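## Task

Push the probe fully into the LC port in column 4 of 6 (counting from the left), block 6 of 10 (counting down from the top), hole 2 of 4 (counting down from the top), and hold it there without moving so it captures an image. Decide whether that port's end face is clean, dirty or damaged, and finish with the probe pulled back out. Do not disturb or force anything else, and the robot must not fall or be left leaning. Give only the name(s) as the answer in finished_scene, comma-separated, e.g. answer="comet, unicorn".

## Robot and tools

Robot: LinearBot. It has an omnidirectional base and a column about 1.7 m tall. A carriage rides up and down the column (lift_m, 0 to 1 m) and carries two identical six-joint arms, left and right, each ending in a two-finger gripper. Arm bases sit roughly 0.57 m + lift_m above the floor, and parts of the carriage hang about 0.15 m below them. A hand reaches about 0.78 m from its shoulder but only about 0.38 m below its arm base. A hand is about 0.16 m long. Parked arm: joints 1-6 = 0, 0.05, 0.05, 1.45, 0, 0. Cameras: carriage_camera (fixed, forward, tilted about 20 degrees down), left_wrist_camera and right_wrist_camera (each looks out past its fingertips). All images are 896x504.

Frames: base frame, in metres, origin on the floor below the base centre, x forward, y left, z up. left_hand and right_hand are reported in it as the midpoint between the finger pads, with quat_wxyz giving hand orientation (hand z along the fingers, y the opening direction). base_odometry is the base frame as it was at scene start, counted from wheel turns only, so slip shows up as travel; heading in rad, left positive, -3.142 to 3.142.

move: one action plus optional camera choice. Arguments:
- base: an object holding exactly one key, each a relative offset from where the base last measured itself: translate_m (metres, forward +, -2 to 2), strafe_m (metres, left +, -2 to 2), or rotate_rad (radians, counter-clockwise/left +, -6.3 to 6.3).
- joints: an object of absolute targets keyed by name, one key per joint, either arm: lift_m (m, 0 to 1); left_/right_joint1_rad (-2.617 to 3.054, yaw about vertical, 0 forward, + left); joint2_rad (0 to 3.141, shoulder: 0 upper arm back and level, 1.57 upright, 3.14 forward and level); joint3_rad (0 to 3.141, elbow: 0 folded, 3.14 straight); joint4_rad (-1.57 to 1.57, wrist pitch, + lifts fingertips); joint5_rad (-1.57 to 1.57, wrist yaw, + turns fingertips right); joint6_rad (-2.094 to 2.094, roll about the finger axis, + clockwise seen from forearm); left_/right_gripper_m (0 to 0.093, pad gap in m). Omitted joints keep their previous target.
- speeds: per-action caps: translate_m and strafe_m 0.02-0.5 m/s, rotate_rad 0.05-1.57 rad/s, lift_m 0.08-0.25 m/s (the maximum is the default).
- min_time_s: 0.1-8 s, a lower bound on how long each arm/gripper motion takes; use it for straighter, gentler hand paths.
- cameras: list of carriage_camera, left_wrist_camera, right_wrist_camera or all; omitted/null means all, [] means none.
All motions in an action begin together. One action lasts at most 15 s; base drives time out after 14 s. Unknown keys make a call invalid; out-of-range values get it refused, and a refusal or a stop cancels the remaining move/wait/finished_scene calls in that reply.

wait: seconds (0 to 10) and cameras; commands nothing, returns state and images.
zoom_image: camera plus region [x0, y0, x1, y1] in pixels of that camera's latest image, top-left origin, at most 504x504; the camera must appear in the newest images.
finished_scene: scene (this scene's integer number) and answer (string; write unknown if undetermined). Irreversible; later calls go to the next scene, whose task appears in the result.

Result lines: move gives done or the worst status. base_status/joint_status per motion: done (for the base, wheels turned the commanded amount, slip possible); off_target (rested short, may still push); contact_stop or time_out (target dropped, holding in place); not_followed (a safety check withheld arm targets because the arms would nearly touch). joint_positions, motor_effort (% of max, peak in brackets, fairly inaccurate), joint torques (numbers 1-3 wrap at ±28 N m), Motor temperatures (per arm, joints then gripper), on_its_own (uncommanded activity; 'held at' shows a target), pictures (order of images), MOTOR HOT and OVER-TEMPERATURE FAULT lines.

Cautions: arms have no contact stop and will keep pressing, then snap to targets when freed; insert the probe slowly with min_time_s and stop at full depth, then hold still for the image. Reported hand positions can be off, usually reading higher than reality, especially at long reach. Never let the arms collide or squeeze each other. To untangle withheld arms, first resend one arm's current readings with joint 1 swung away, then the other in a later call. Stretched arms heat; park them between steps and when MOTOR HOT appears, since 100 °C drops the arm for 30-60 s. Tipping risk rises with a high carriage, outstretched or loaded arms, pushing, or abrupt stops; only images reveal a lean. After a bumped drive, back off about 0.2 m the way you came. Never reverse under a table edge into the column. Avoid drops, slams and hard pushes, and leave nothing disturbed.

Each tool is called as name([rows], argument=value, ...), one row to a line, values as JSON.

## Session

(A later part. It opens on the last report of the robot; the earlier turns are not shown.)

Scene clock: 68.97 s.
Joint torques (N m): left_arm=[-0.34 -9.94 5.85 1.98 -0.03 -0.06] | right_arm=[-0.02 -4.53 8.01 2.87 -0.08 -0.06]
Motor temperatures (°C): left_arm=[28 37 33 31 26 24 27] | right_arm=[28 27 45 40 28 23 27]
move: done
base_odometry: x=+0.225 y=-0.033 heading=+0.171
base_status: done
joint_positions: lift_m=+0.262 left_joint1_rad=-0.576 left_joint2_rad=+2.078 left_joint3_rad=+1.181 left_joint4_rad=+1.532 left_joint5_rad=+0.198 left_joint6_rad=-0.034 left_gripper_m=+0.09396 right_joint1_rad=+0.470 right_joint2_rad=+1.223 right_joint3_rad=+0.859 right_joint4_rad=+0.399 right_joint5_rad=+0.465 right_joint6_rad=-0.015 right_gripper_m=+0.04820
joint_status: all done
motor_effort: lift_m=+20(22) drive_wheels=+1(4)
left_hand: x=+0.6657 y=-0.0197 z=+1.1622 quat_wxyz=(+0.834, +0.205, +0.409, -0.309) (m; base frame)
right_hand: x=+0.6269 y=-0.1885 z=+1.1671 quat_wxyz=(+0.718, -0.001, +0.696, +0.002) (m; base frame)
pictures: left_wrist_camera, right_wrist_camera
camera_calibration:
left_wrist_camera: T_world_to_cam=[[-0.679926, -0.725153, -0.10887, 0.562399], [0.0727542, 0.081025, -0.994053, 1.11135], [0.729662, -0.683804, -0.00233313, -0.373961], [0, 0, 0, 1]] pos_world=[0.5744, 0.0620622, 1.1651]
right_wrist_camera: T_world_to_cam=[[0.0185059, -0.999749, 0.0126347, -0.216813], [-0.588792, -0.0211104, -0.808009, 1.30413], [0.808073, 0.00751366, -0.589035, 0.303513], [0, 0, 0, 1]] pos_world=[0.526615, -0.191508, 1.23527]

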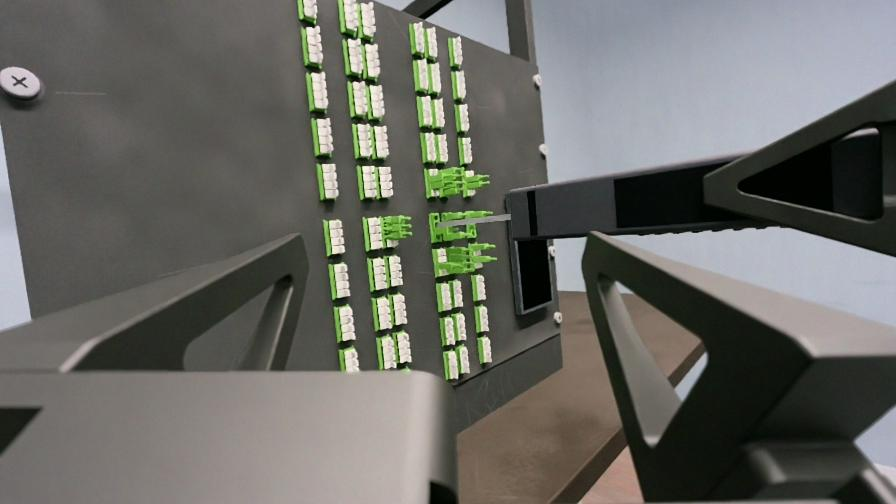

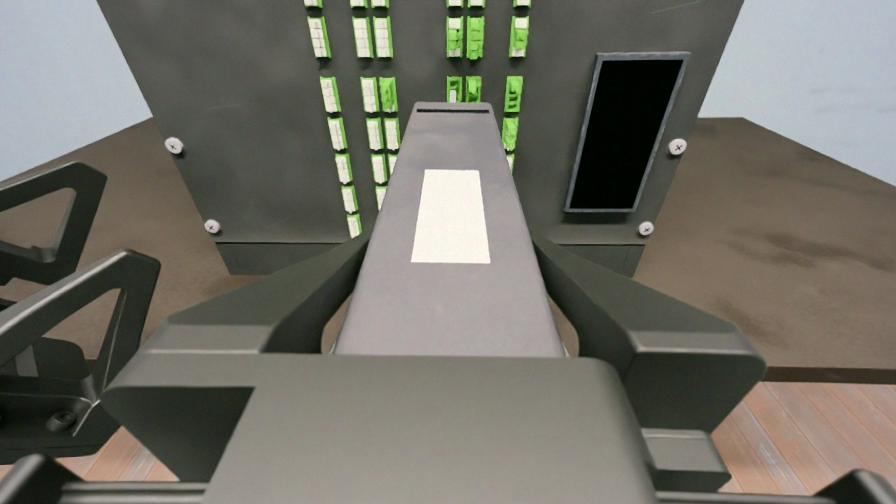

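move(joints={"lift_m":0.2619}, cameras=["right_wrist_camera"])

zoom_image(camera="right_wrist_camera", region=[440, 82, 464, 106])

move(base={"translate_m":0.0015}, speeds={"translate_m":0.02}, cameras=["left_wrist_camera","right_wrist_camera"])

zoom_image(camera="right_wrist_camera", region=[440, 82, 464, 106])

zoom_image(camera="left_wrist_camera", region=[420, 215, 450, 245])

Scene clock: 69.77 s.
Joint torques (N m): left_arm=[-0.31 -10 5.82 2.01 -0.03 -0.06] | right_arm=[-0.03 -4.59 7.95 2.79 -0.09 -0.06]
Motor temperatures (°C): left_arm=[28 37 33 31 26 24 27] | right_arm=[28 27 45 40 28 23 27]
move: done
base_odometry: x=+0.225 y=-0.033 heading=+0.171
base_status: not commanded
joint_positions: lift_m=+0.262 left_joint1_rad=-0.576 left_joint2_rad=+2.078 left_joint3_rad=+1.181 left_joint4_rad=+1.532 left_joint5_rad=+0.198 left_joint6_rad=-0.034 left_gripper_m=+0.09396 right_joint1_rad=+0.470 right_joint2_rad=+1.223 right_joint3_rad=+0.859 right_joint4_rad=+0.399 right_joint5_rad=+0.465 right_joint6_rad=-0.015 right_gripper_m=+0.04820
joint_status: all done
motor_effort: lift_m=+22(24) drive_wheels=+1(1)
left_hand: x=+0.6657 y=-0.0197 z=+1.1622 quat_wxyz=(+0.834, +0.205, +0.409, -0.309) (m; base frame)
right_hand: x=+0.6269 y=-0.1885 z=+1.1671 quat_wxyz=(+0.718, -0.001, +0.696, +0.002) (m; base frame)
pictures: right_wrist_camera
camera_calibration:
right_wrist_camera: T_world_to_cam=[[0.0185059, -0.999749, 0.0126347, -0.216813], [-0.588792, -0.0211104, -0.808009, 1.30413], [0.808073, 0.00751366, -0.589035, 0.303513], [0, 0, 0, 1]] pos_world=[0.526615, -0.191508, 1.23527]

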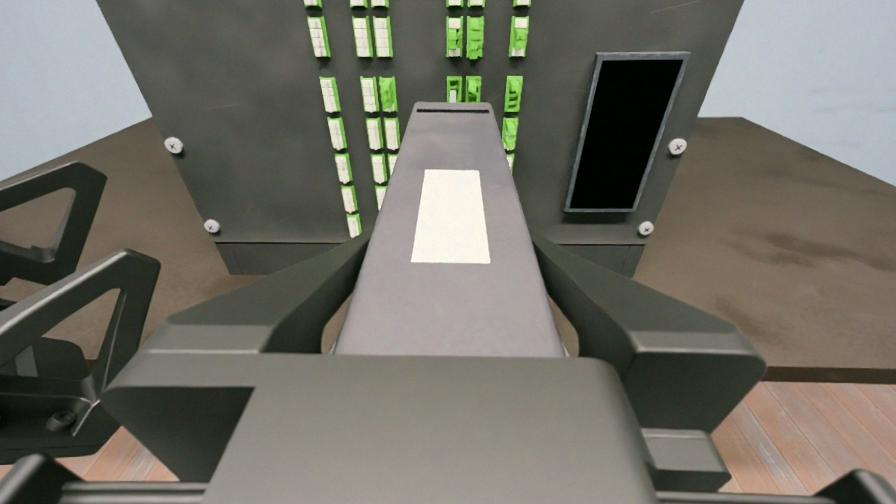

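Scaled by 21.000 from the camera's 896x504 image, which has a finer 1280x720 frame.

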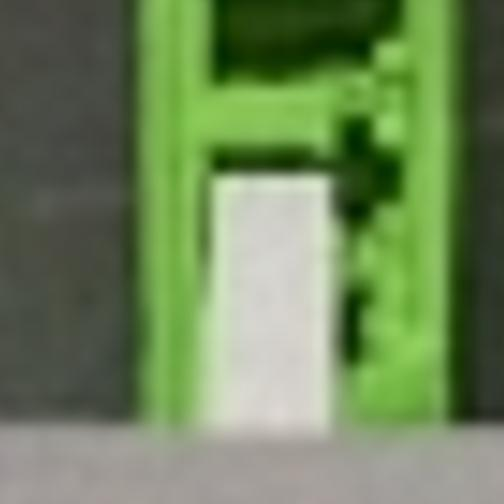

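Scene clock: 70.37 s.
Joint torques (N m): left_arm=[-0.34 -10 5.85 2.01 -0.03 -0.06] | right_arm=[-0.1 -4.51 7.94 2.87 -0.08 -0.07]
Motor temperatures (°C): left_arm=[28 37 34 31 26 24 27] | right_arm=[28 27 45 40 28 23 27]
move: done
base_odometry: x=+0.226 y=-0.032 heading=+0.171
base_status: done
joint_positions: lift_m=+0.262 left_joint1_rad=-0.576 left_joint2_rad=+2.078 left_joint3_rad=+1.181 left_joint4_rad=+1.532 left_joint5_rad=+0.198 left_joint6_rad=-0.034 left_gripper_m=+0.09396 right_joint1_rad=+0.470 right_joint2_rad=+1.223 right_joint3_rad=+0.859 right_joint4_rad=+0.399 right_joint5_rad=+0.465 right_joint6_rad=-0.015 right_gripper_m=+0.04820
joint_status: not commanded
motor_effort: lift_m=+22(25) drive_wheels=+1(5)
left_hand: x=+0.6657 y=-0.0197 z=+1.1622 quat_wxyz=(+0.834, +0.205, +0.409, -0.309) (m; base frame)
right_hand: x=+0.6269 y=-0.1884 z=+1.1671 quat_wxyz=(+0.718, -0.001, +0.696, +0.002) (m; base frame)
pictures: left_wrist_camera, right_wrist_camera
camera_calibration:
left_wrist_camera: T_world_to_cam=[[-0.679926, -0.725153, -0.10887, 0.562399], [0.0727542, 0.081025, -0.994053, 1.11135], [0.729662, -0.683804, -0.00233313, -0.373961], [0, 0, 0, 1]] pos_world=[0.5744, 0.0620622, 1.1651]
right_wrist_camera: T_world_to_cam=[[0.0185059, -0.999749, 0.0126347, -0.216713], [-0.588792, -0.0211104, -0.808009, 1.30414], [0.808073, 0.00751366, -0.589035, 0.303512], [0, 0, 0, 1]] pos_world=[0.526615, -0.191408, 1.23527]

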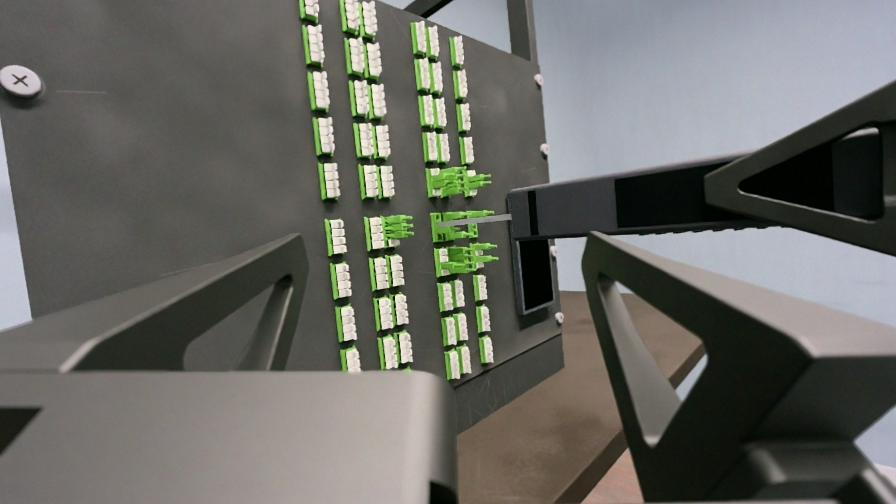

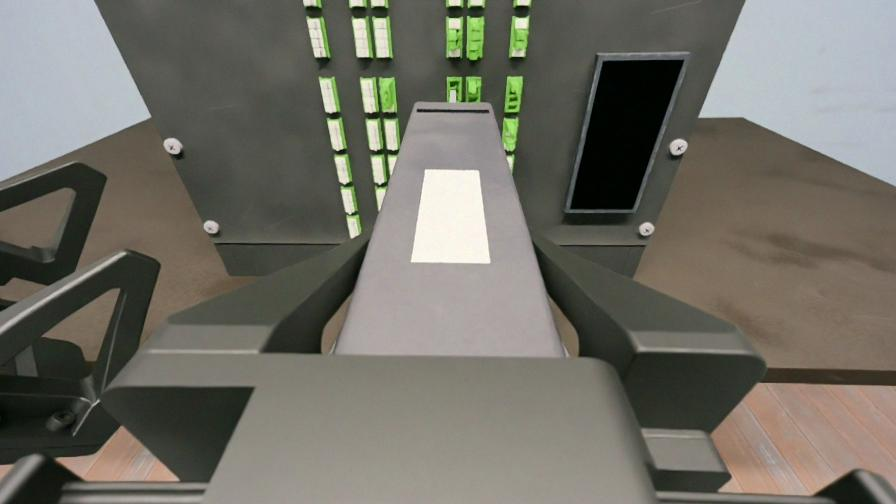

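Scaled by 21.000 from the camera's 896x504 image, which has a finer 1280x720 frame.

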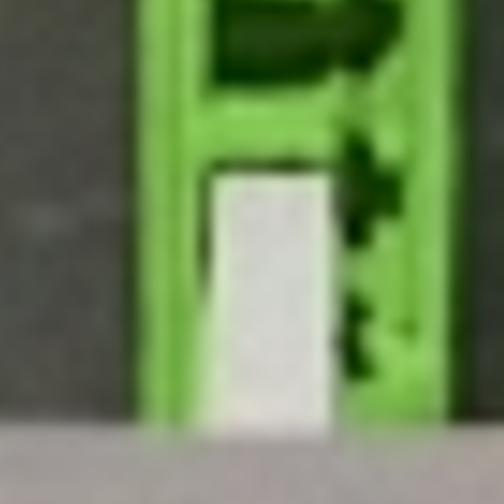

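Scaled by 16.800 from the camera's 896x504 image, which has a finer 1280x720 frame.

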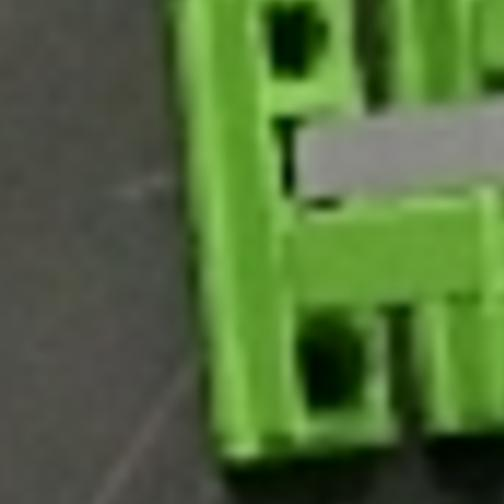

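move(joints={"right_joint5_rad":0.4565}, cameras=["right_wrist_camera"])

zoom_image(camera="right_wrist_camera", region=[440, 82, 464, 106])

Scene clock: 70.97 s.
Joint torques (N m): left_arm=[-0.28 -10 5.86 2 -0.04 -0.06] | right_arm=[-0.08 -4.53 8.02 2.85 -0.15 -0.07]
Motor temperatures (°C): left_arm=[28 37 34 31 26 24 27] | right_arm=[28 27 45 40 28 23 27]
move: done
base_odometry: x=+0.226 y=-0.032 heading=+0.171
base_status: not commanded
joint_positions: lift_m=+0.262 left_joint1_rad=-0.576 left_joint2_rad=+2.078 left_joint3_rad=+1.181 left_joint4_rad=+1.532 left_joint5_rad=+0.198 left_joint6_rad=-0.034 left_gripper_m=+0.09396 right_joint1_rad=+0.470 right_joint2_rad=+1.223 right_joint3_rad=+0.859 right_joint4_rad=+0.399 right_joint5_rad=+0.465 right_joint6_rad=-0.015 right_gripper_m=+0.04820
joint_status: all done
motor_effort: lift_m=+22(24) drive_wheels=+1(1)
left_hand: x=+0.6657 y=-0.0197 z=+1.1622 quat_wxyz=(+0.834, +0.205, +0.409, -0.309) (m; base frame)
right_hand: x=+0.6269 y=-0.1883 z=+1.1671 quat_wxyz=(+0.718, -0.002, +0.696, +0.002) (m; base frame)
pictures: right_wrist_camera
camera_calibration:
right_wrist_camera: T_world_to_cam=[[0.018866, -0.999742, 0.0126215, -0.216885], [-0.588782, -0.0213117, -0.808011, 1.30409], [0.808071, 0.00781263, -0.589033, 0.303567], [0, 0, 0, 1]] pos_world=[0.526616, -0.191408, 1.23527]

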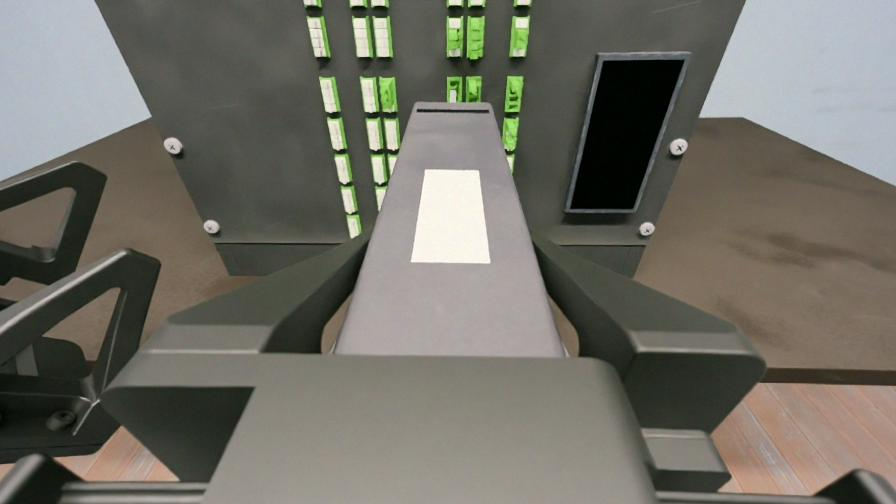

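Scaled by 21.000 from the camera's 896x504 image, which has a finer 1280x720 frame.

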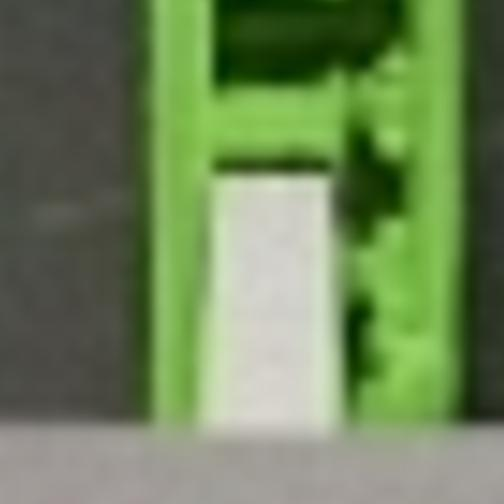

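move(base={"translate_m":0.0015}, speeds={"translate_m":0.02}, joints={"right_joint5_rad":0.463}, cameras=["left_wrist_camera","right_wrist_camera"])

zoom_image(camera="right_wrist_camera", region=[440, 82, 464, 106])

zoom_image(camera="left_wrist_camera", region=[420, 215, 450, 245])

Scene clock: 71.83 s.
Joint torques (N m): left_arm=[-0.38 -9.95 5.85 2 -0.03 -0.07] | right_arm=[-0.05 -4.56 7.9 2.83 -0.12 -0.06]
Motor temperatures (°C): left_arm=[28 37 34 31 26 24 27] | right_arm=[28 27 45 40 28 23 27]
move: done
base_odometry: x=+0.228 y=-0.032 heading=+0.171
base_status: done
joint_positions: lift_m=+0.262 left_joint1_rad=-0.576 left_joint2_rad=+2.078 left_joint3_rad=+1.181 left_joint4_rad=+1.532 left_joint5_rad=+0.198 left_joint6_rad=-0.034 left_gripper_m=+0.09396 right_joint1_rad=+0.470 right_joint2_rad=+1.223 right_joint3_rad=+0.859 right_joint4_rad=+0.400 right_joint5_rad=+0.465 right_joint6_rad=-0.015 right_gripper_m=+0.04820
joint_status: all done
motor_effort: lift_m=+23(24) drive_wheels=+1(6)
left_hand: x=+0.6657 y=-0.0197 z=+1.1623 quat_wxyz=(+0.834, +0.205, +0.409, -0.309) (m; base frame)
right_hand: x=+0.6269 y=-0.1883 z=+1.1673 quat_wxyz=(+0.718, -0.001, +0.696, +0.002) (m; base frame)
pictures: left_wrist_camera, right_wrist_camera
camera_calibration:
left_wrist_camera: T_world_to_cam=[[-0.679891, -0.725178, -0.108929, 0.562448], [0.0730847, 0.0807954, -0.994048, 1.11117], [0.729663, -0.683805, -0.00193255, -0.374429], [0, 0, 0, 1]] pos_world=[0.5744, 0.0620617, 1.1651]
right_wrist_camera: T_world_to_cam=[[0.0188455, -0.999747, 0.0122747, -0.216444], [-0.588268, -0.0210143, -0.808393, 1.30438], [0.808446, 0.00801375, -0.588516, 0.302906], [0, 0, 0, 1]] pos_world=[0.526519, -0.191407, 1.23537]

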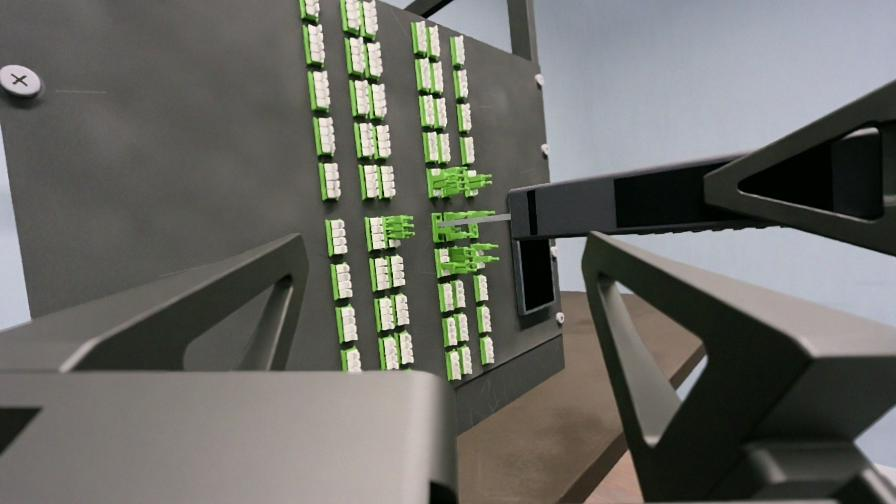

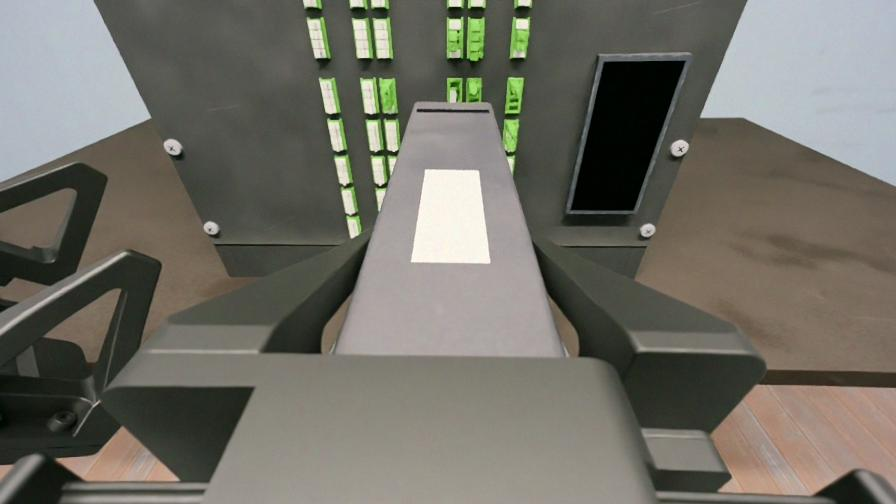

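Scaled by 21.000 from the camera's 896x504 image, which has a finer 1280x720 frame.

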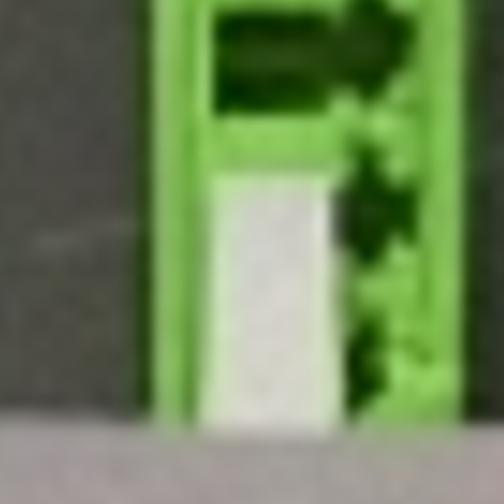

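Scaled by 16.800 from the camera's 896x504 image, which has a finer 1280x720 frame.

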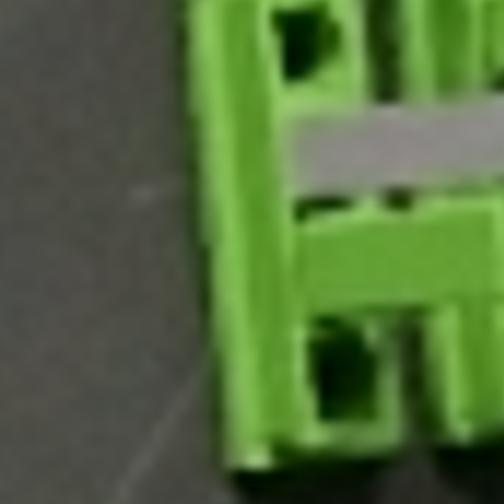

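move(base={"translate_m":0.002}, speeds={"translate_m":0.02}, cameras=["left_wrist_camera","right_wrist_camera"])

zoom_image(camera="right_wrist_camera", region=[440, 82, 464, 106])

zoom_image(camera="left_wrist_camera", region=[420, 215, 450, 245])

Scene clock: 72.77 s.
Joint torques (N m): left_arm=[-0.35 -9.98 5.89 1.99 -0.02 -0.06] | right_arm=[-0.1 -4.55 8.08 2.84 -0.08 -0.06]
Motor temperatures (°C): left_arm=[28 38 34 31 26 24 27] | right_arm=[28 27 46 40 28 23 27]
move: done
base_odometry: x=+0.230 y=-0.032 heading=+0.171
base_status: done
joint_positions: lift_m=+0.262 left_joint1_rad=-0.576 left_joint2_rad=+2.078 left_joint3_rad=+1.181 left_joint4_rad=+1.533 left_joint5_rad=+0.198 left_joint6_rad=-0.034 left_gripper_m=+0.09396 right_joint1_rad=+0.470 right_joint2_rad=+1.223 right_joint3_rad=+0.859 right_joint4_rad=+0.401 right_joint5_rad=+0.465 right_joint6_rad=-0.015 right_gripper_m=+0.04820
joint_status: not commanded
motor_effort: lift_m=+22(27) drive_wheels=+1(6)
left_hand: x=+0.6656 y=-0.0196 z=+1.1624 quat_wxyz=(+0.834, +0.205, +0.409, -0.309) (m; base frame)
right_hand: x=+0.6269 y=-0.1883 z=+1.1675 quat_wxyz=(+0.719, -0.001, +0.695, +0.002) (m; base frame)
pictures: left_wrist_camera, right_wrist_camera
camera_calibration:
left_wrist_camera: T_world_to_cam=[[-0.679822, -0.725214, -0.109115, 0.562644], [0.0737213, 0.0804541, -0.994028, 1.1109], [0.729662, -0.683806, -0.00123069, -0.375106], [0, 0, 0, 1]] pos_world=[0.574302, 0.062161, 1.1652]
right_wrist_camera: T_world_to_cam=[[0.0188817, -0.99975, 0.0120078, -0.216233], [-0.587687, -0.0208139, -0.808821, 1.30474], [0.808868, 0.00821505, -0.587932, 0.302197], [0, 0, 0, 1]] pos_world=[0.526423, -0.191505, 1.23557]

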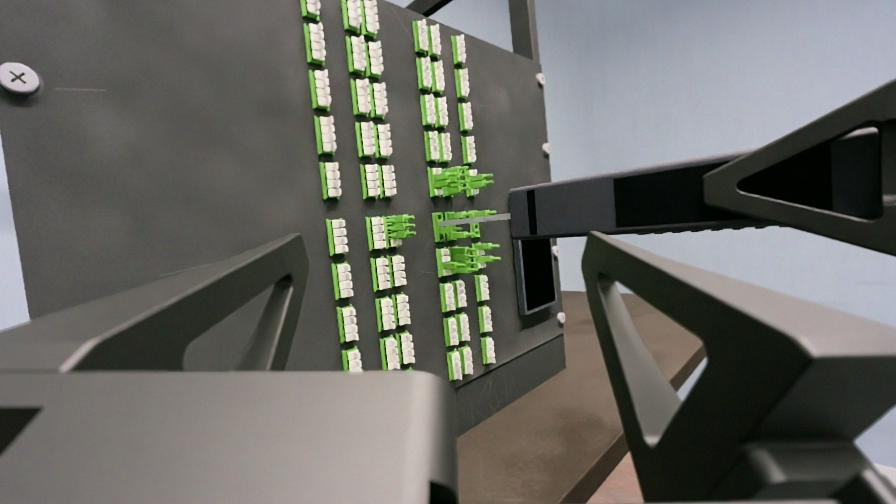

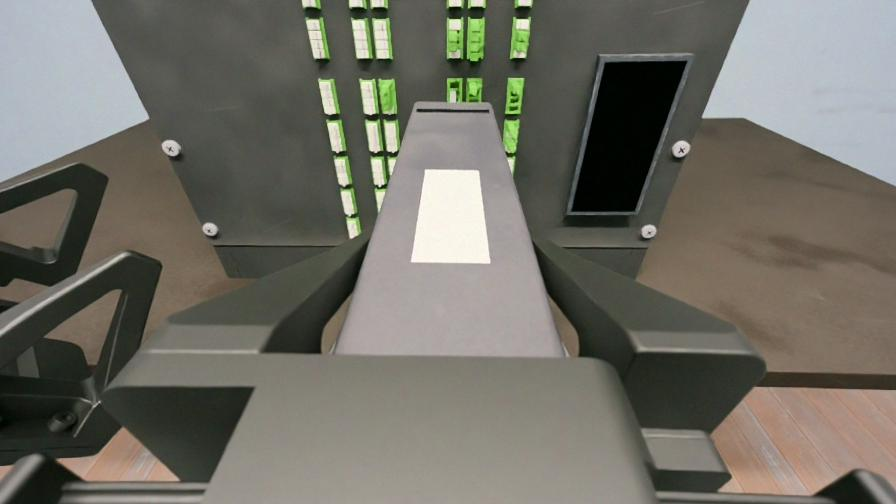

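Scaled by 21.000 from the camera's 896x504 image, which has a finer 1280x720 frame.

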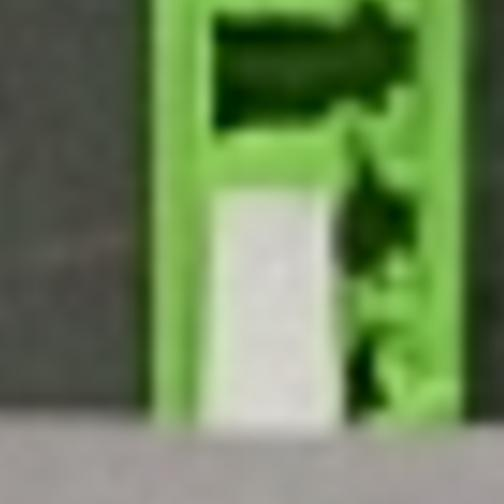

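Scaled by 16.800 from the camera's 896x504 image, which has a finer 1280x720 frame.

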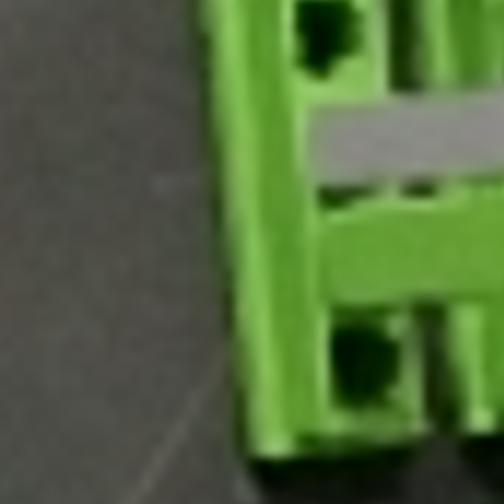

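move(base={"translate_m":0.003}, speeds={"translate_m":0.02}, cameras=["left_wrist_camera","right_wrist_camera"])

zoom_image(camera="right_wrist_camera", region=[440, 82, 464, 106])

zoom_image(camera="right_wrist_camera", region=[80, 0, 180, 100])

zoom_image(camera="right_wrist_camera", region=[150, 170, 250, 270])

zoom_image(camera="right_wrist_camera", region=[660, 0, 760, 100])

zoom_image(camera="right_wrist_camera", region=[590, 170, 690, 270])

Scene clock: 73.77 s.
Joint torques (N m): left_arm=[-0.38 -9.94 5.82 2 -0.03 -0.07] | right_arm=[-0.06 -4.56 7.98 2.83 -0.08 -0.06]
Motor temperatures (°C): left_arm=[28 38 34 31 26 24 27] | right_arm=[28 27 46 41 28 23 27]
move: done
base_odometry: x=+0.233 y=-0.031 heading=+0.171
base_status: done
joint_positions: lift_m=+0.262 left_joint1_rad=-0.576 left_joint2_rad=+2.078 left_joint3_rad=+1.181 left_joint4_rad=+1.533 left_joint5_rad=+0.198 left_joint6_rad=-0.034 left_gripper_m=+0.09396 right_joint1_rad=+0.470 right_joint2_rad=+1.223 right_joint3_rad=+0.859 right_joint4_rad=+0.401 right_joint5_rad=+0.465 right_joint6_rad=-0.015 right_gripper_m=+0.04820
joint_status: not commanded
motor_effort: lift_m=+26(26) drive_wheels=+1(6)
left_hand: x=+0.6656 y=-0.0196 z=+1.1624 quat_wxyz=(+0.834, +0.205, +0.409, -0.309) (m; base frame)
right_hand: x=+0.6269 y=-0.1883 z=+1.1675 quat_wxyz=(+0.719, -0.001, +0.695, +0.002) (m; base frame)
pictures: left_wrist_camera, right_wrist_camera
camera_calibration:
left_wrist_camera: T_world_to_cam=[[-0.679822, -0.725214, -0.109115, 0.562644], [0.0737213, 0.0804541, -0.994028, 1.1109], [0.729662, -0.683806, -0.00123069, -0.375106], [0, 0, 0, 1]] pos_world=[0.574302, 0.062161, 1.1652]
right_wrist_camera: T_world_to_cam=[[0.0188817, -0.99975, 0.0120078, -0.216233], [-0.587687, -0.0208139, -0.808821, 1.30474], [0.808868, 0.00821505, -0.587932, 0.302197], [0, 0, 0, 1]] pos_world=[0.526423, -0.191505, 1.23557]

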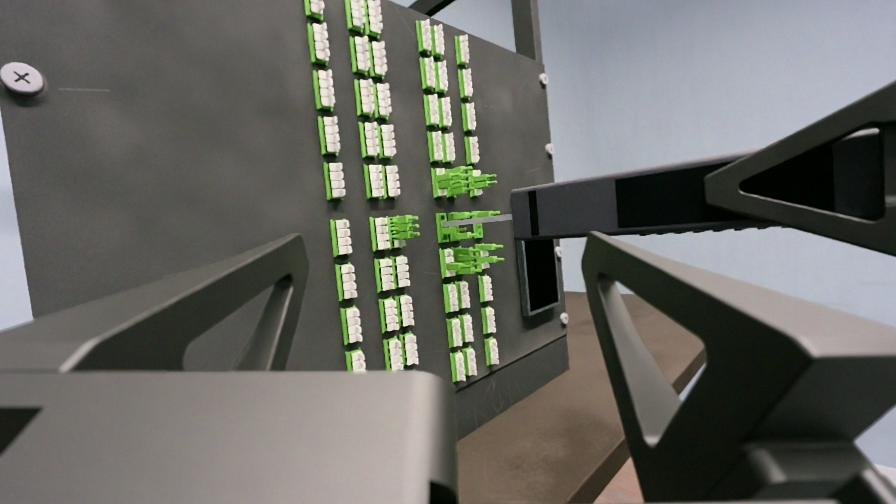

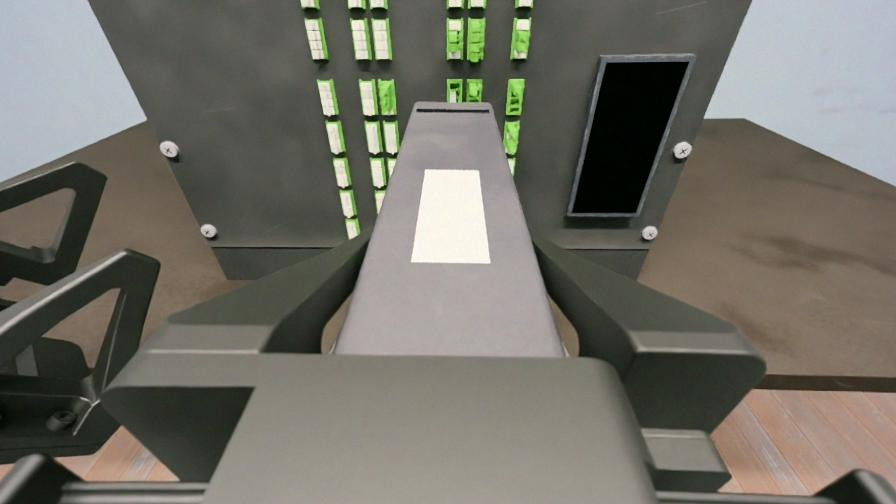

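Scaled by 21.000 from the camera's 896x504 image, which has a finer 1280x720 frame.

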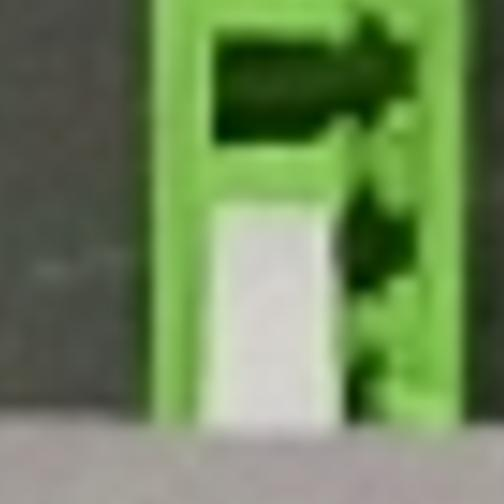

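Scaled by 5.040 from the camera's 896x504 image, which has a finer 1280x720 frame.

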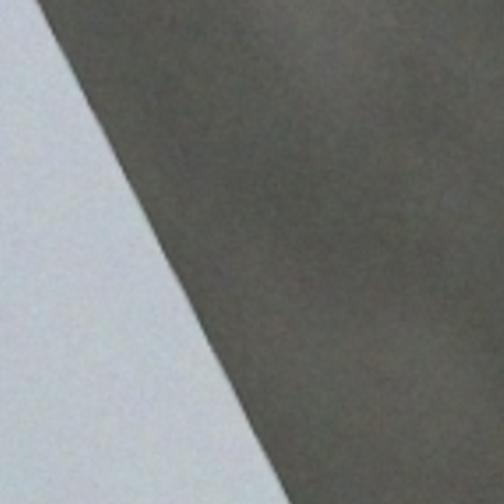

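Scaled by 5.040 from the camera's 896x504 image, which has a finer 1280x720 frame.

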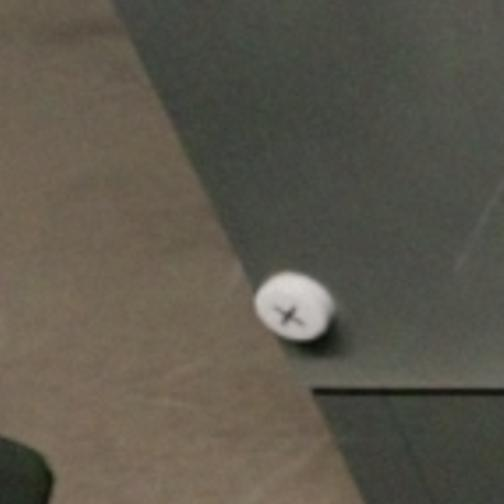

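Scaled by 5.040 from the camera's 896x504 image, which has a finer 1280x720 frame.

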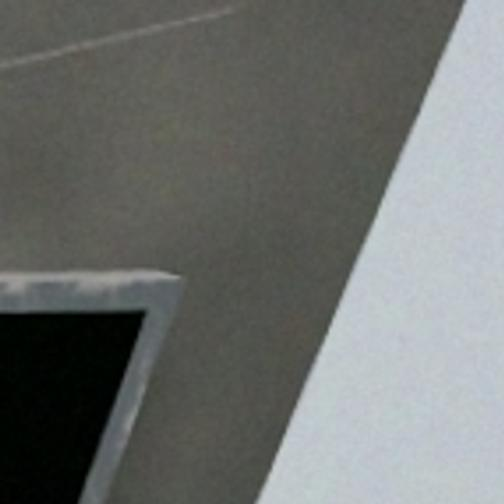

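Scaled by 5.040 from the camera's 896x504 image, which has a finer 1280x720 frame.

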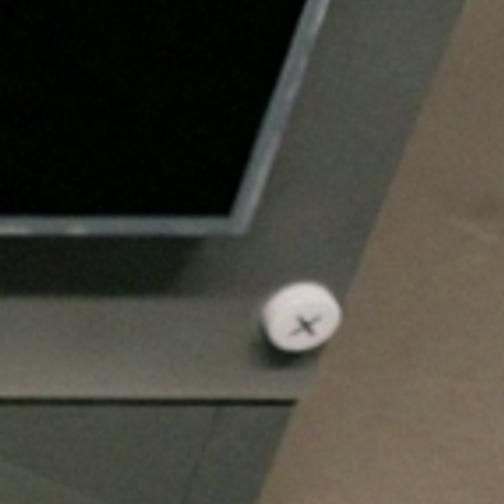

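move(joints={"right_joint6_rad":-0.034}, min_time_s=0.5, cameras=[])

move(base={"translate_m":0.003}, speeds={"translate_m":0.02}, cameras=["right_wrist_camera"])

zoom_image(camera="right_wrist_camera", region=[440, 82, 464, 106])

move(base={"translate_m":0.003}, speeds={"translate_m":0.02}, cameras=["right_wrist_camera"])

zoom_image(camera="right_wrist_camera", region=[440, 82, 464, 106])

Scene clock: 75.07 s.
Joint torques (N m): left_arm=[-0.35 -9.98 5.86 1.99 -0.04 -0.07] | right_arm=[-0.08 -4.56 8.01 2.83 -0.09 -0.1]
Motor temperatures (°C): left_arm=[28 38 34 31 26 24 27] | right_arm=[28 27 46 41 28 23 27]
move: done
base_odometry: x=+0.233 y=-0.031 heading=+0.171
base_status: not commanded
joint_positions: lift_m=+0.262 left_joint1_rad=-0.576 left_joint2_rad=+2.078 left_joint3_rad=+1.181 left_joint4_rad=+1.533 left_joint5_rad=+0.198 left_joint6_rad=-0.034 left_gripper_m=+0.09396 right_joint1_rad=+0.470 right_joint2_rad=+1.223 right_joint3_rad=+0.859 right_joint4_rad=+0.401 right_joint5_rad=+0.465 right_joint6_rad=-0.021 right_gripper_m=+0.04820
joint_status: all done
motor_effort: lift_m=+22(25) drive_wheels=+1(1)
left_hand: x=+0.6656 y=-0.0196 z=+1.1624 quat_wxyz=(+0.834, +0.205, +0.409, -0.309) (m; base frame)
right_hand: x=+0.6269 y=-0.1883 z=+1.1675 quat_wxyz=(+0.719, -0.003, +0.695, +0.000) (m; base frame)
pictures: none
No camera images: "cameras" was empty.

Scene clock: 75.70 s.
Joint torques (N m): left_arm=[-0.39 -10.03 5.85 1.99 -0.03 -0.07] | right_arm=[-0.08 -4.59 7.99 2.86 -0.09 -0.07]
Motor temperatures (°C): left_arm=[28 38 34 31 26 24 27] | right_arm=[28 27 46 41 28 23 27]
move: done
base_odometry: x=+0.236 y=-0.030 heading=+0.171
base_status: done
joint_positions: lift_m=+0.262 left_joint1_rad=-0.575 left_joint2_rad=+2.078 left_joint3_rad=+1.181 left_joint4_rad=+1.533 left_joint5_rad=+0.198 left_joint6_rad=-0.034 left_gripper_m=+0.09396 right_joint1_rad=+0.470 right_joint2_rad=+1.223 right_joint3_rad=+0.859 right_joint4_rad=+0.401 right_joint5_rad=+0.465 right_joint6_rad=-0.022 right_gripper_m=+0.04820
joint_status: not commanded
motor_effort: lift_m=+19(26) drive_wheels=+1(5)
left_hand: x=+0.6657 y=-0.0194 z=+1.1625 quat_wxyz=(+0.834, +0.205, +0.409, -0.309) (m; base frame)
right_hand: x=+0.6269 y=-0.1883 z=+1.1675 quat_wxyz=(+0.719, -0.003, +0.695, +0.000) (m; base frame)
pictures: right_wrist_camera
camera_calibration:
right_wrist_camera: T_world_to_cam=[[0.0185981, -0.999663, 0.018122, -0.223153], [-0.587656, -0.0255933, -0.808706, 1.30369], [0.808897, 0.00439096, -0.587933, 0.301458], [0, 0, 0, 1]] pos_world=[0.526422, -0.191036, 1.23558]

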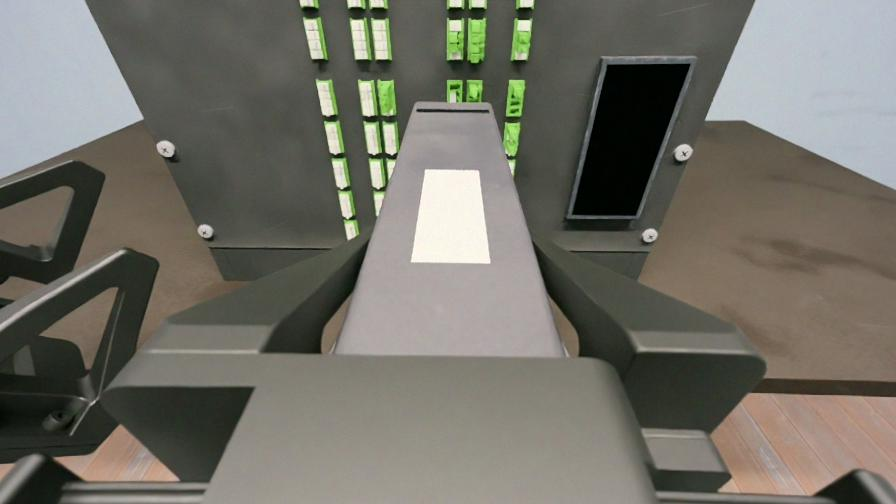

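Scaled by 21.000 from the camera's 896x504 image, which has a finer 1280x720 frame.

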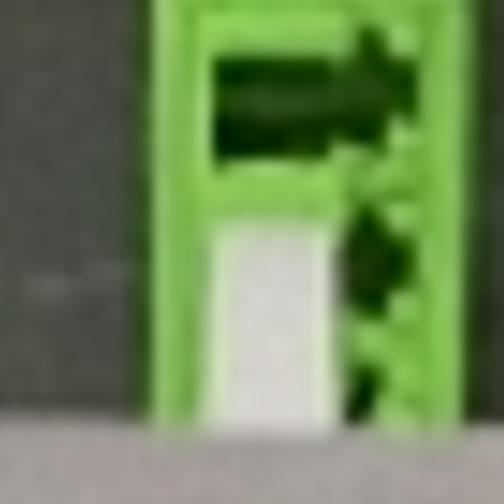

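Scene clock: 76.43 s.
Joint torques (N m): left_arm=[-0.39 -9.98 5.85 1.96 -0.02 -0.07] | right_arm=[-0.05 -4.49 7.97 2.83 -0.09 -0.07]
Motor temperatures (°C): left_arm=[28 38 34 31 26 24 27] | right_arm=[28 27 46 41 28 23 27]
move: done
base_odometry: x=+0.239 y=-0.030 heading=+0.171
base_status: done
joint_positions: lift_m=+0.262 left_joint1_rad=-0.575 left_joint2_rad=+2.078 left_joint3_rad=+1.181 left_joint4_rad=+1.535 left_joint5_rad=+0.198 left_joint6_rad=-0.034 left_gripper_m=+0.09396 right_joint1_rad=+0.470 right_joint2_rad=+1.223 right_joint3_rad=+0.859 right_joint4_rad=+0.401 right_joint5_rad=+0.465 right_joint6_rad=-0.022 right_gripper_m=+0.04820
joint_status: not commanded
motor_effort: lift_m=+25(25) drive_wheels=+0(7)
left_hand: x=+0.6655 y=-0.0193 z=+1.1628 quat_wxyz=(+0.834, +0.205, +0.408, -0.309) (m; base frame)
right_hand: x=+0.6269 y=-0.1883 z=+1.1675 quat_wxyz=(+0.719, -0.004, +0.695, +0.000) (m; base frame)
pictures: right_wrist_camera
camera_calibration:
right_wrist_camera: T_world_to_cam=[[0.0186108, -0.999656, 0.0184821, -0.223605], [-0.587653, -0.0258921, -0.808698, 1.30362], [0.808899, 0.00418944, -0.587933, 0.301419], [0, 0, 0, 1]] pos_world=[0.526422, -0.191038, 1.23558]

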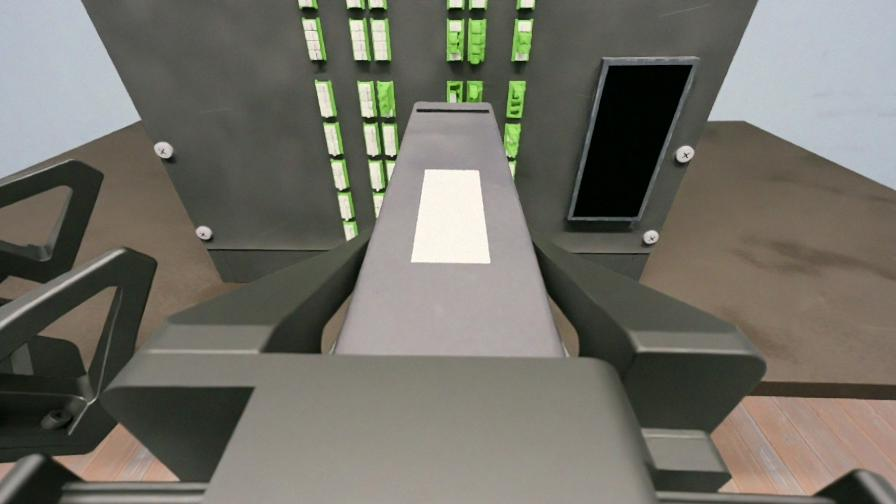

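Scaled by 21.000 from the camera's 896x504 image, which has a finer 1280x720 frame.

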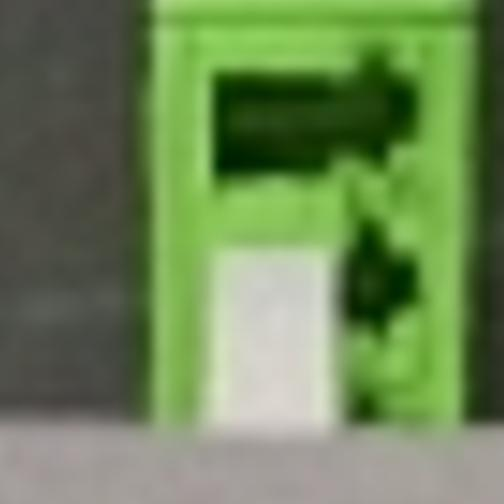

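move(base={"translate_m":0.003}, speeds={"translate_m":0.02}, cameras=["right_wrist_camera"])

move(base={"translate_m":0.0025}, speeds={"translate_m":0.02}, cameras=[])

wait(seconds=1.5, cameras=["right_wrist_camera"])

zoom_image(camera="right_wrist_camera", region=[440, 82, 464, 106])

Scene clock: 77.30 s.
Joint torques (N m): left_arm=[-0.42 -9.99 5.82 1.95 -0.03 -0.06] | right_arm=[-0.58 -4.22 8.01 2.86 -0.15 -0.07]
Motor temperatures (°C): left_arm=[28 38 34 31 26 24 27] | right_arm=[28 27 46 41 28 23 27]
move: done
base_odometry: x=+0.242 y=-0.029 heading=+0.171
base_status: done
joint_positions: lift_m=+0.262 left_joint1_rad=-0.575 left_joint2_rad=+2.078 left_joint3_rad=+1.181 left_joint4_rad=+1.535 left_joint5_rad=+0.198 left_joint6_rad=-0.034 left_gripper_m=+0.09396 right_joint1_rad=+0.474 right_joint2_rad=+1.220 right_joint3_rad=+0.859 right_joint4_rad=+0.397 right_joint5_rad=+0.471 right_joint6_rad=-0.022 right_gripper_m=+0.04820
joint_status: not commanded
motor_effort: lift_m=+23(25) drive_wheels=+2(6)
left_hand: x=+0.6655 y=-0.0193 z=+1.1628 quat_wxyz=(+0.834, +0.205, +0.408, -0.309) (m; base frame)
right_hand: x=+0.6257 y=-0.1881 z=+1.1678 quat_wxyz=(+0.719, -0.003, +0.695, -0.001) (m; base frame)
pictures: right_wrist_camera
camera_calibration:
right_wrist_camera: T_world_to_cam=[[0.0163538, -0.99969, 0.0187498, -0.222242], [-0.588074, -0.0247827, -0.808428, 1.30333], [0.808642, 0.00219457, -0.588297, 0.302695], [0, 0, 0, 1]] pos_world=[0.525314, -0.190537, 1.23589]

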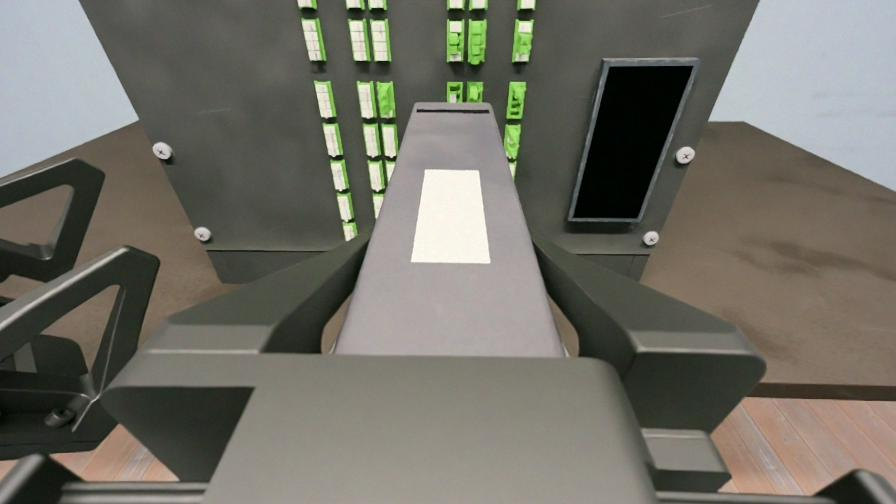

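Scene clock: 77.83 s.
Joint torques (N m): left_arm=[-0.47 -10 5.79 1.96 -0.03 -0.07] | right_arm=[-0.83 -3.43 8.01 2.98 -0.23 -0.06]
Motor temperatures (°C): left_arm=[28 38 34 31 26 24 27] | right_arm=[28 27 46 41 28 23 27]
move: done
base_odometry: x=+0.244 y=-0.029 heading=+0.171
base_status: done
joint_positions: lift_m=+0.262 left_joint1_rad=-0.575 left_joint2_rad=+2.078 left_joint3_rad=+1.181 left_joint4_rad=+1.535 left_joint5_rad=+0.198 left_joint6_rad=-0.034 left_gripper_m=+0.09396 right_joint1_rad=+0.479 right_joint2_rad=+1.212 right_joint3_rad=+0.859 right_joint4_rad=+0.387 right_joint5_rad=+0.477 right_joint6_rad=-0.023 right_gripper_m=+0.04820
joint_status: not commanded
motor_effort: lift_m=+21(24) drive_wheels=+2(6)
left_hand: x=+0.6655 y=-0.0193 z=+1.1628 quat_wxyz=(+0.834, +0.205, +0.408, -0.309) (m; base frame)
right_hand: x=+0.6238 y=-0.1882 z=+1.1683 quat_wxyz=(+0.718, -0.003, +0.696, -0.002) (m; base frame)
pictures: none
No camera images: "cameras" was empty.

Scene clock: 79.33 s.
Joint torques (N m): left_arm=[-0.36 -10.03 5.85 1.96 -0.03 -0.06] | right_arm=[-0.83 -3.41 8.01 2.98 -0.2 -0.06]
Motor temperatures (°C): left_arm=[28 38 34 31 26 24 27] | right_arm=[28 27 46 42 28 23 27]
base_odometry: x=+0.244 y=-0.029 heading=+0.171
base_status: done
joint_positions: lift_m=+0.262 left_joint1_rad=-0.575 left_joint2_rad=+2.078 left_joint3_rad=+1.181 left_joint4_rad=+1.535 left_joint5_rad=+0.198 left_joint6_rad=-0.034 left_gripper_m=+0.09396 right_joint1_rad=+0.479 right_joint2_rad=+1.212 right_joint3_rad=+0.859 right_joint4_rad=+0.387 right_joint5_rad=+0.477 right_joint6_rad=-0.023 right_gripper_m=+0.04820
joint_status: not commanded
motor_effort: lift_m=+21(24) drive_wheels=+2(6)
left_hand: x=+0.6655 y=-0.0193 z=+1.1628 quat_wxyz=(+0.834, +0.205, +0.408, -0.309) (m; base frame)
right_hand: x=+0.6238 y=-0.1882 z=+1.1683 quat_wxyz=(+0.718, -0.003, +0.696, -0.002) (m; base frame)
wait: 1.50 s; at rest by 0.27 s
pictures: right_wrist_camera
camera_calibration:
right_wrist_camera: T_world_to_cam=[[0.0148594, -0.999683, 0.020318, -0.223191], [-0.590373, -0.0251719, -0.806738, 1.30201], [0.806994, -0.0000075656, -0.59056, 0.307801], [0, 0, 0, 1]] pos_world=[0.523596, -0.190344, 1.23669]

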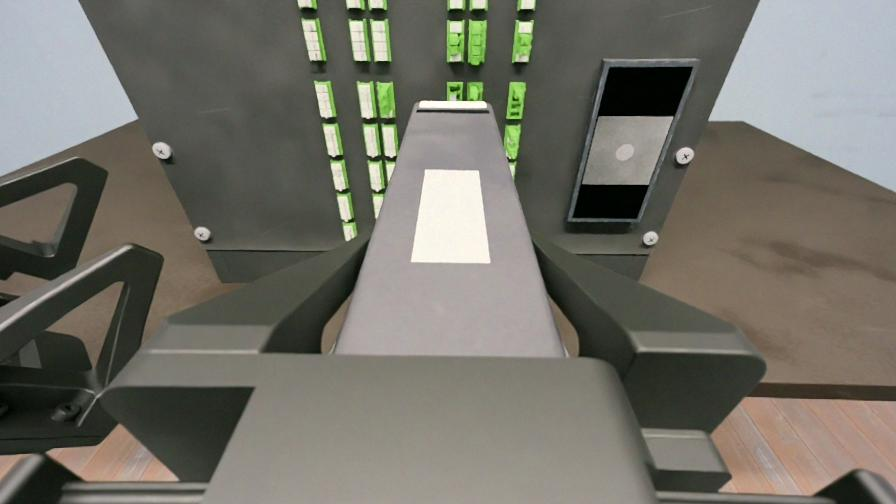

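Scaled by 21.000 from the camera's 896x504 image, which has a finer 1280x720 frame.

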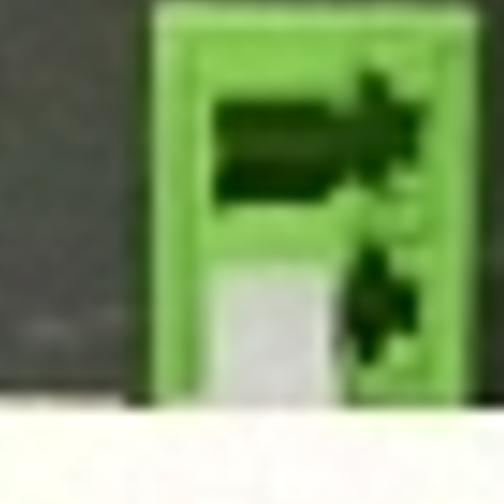

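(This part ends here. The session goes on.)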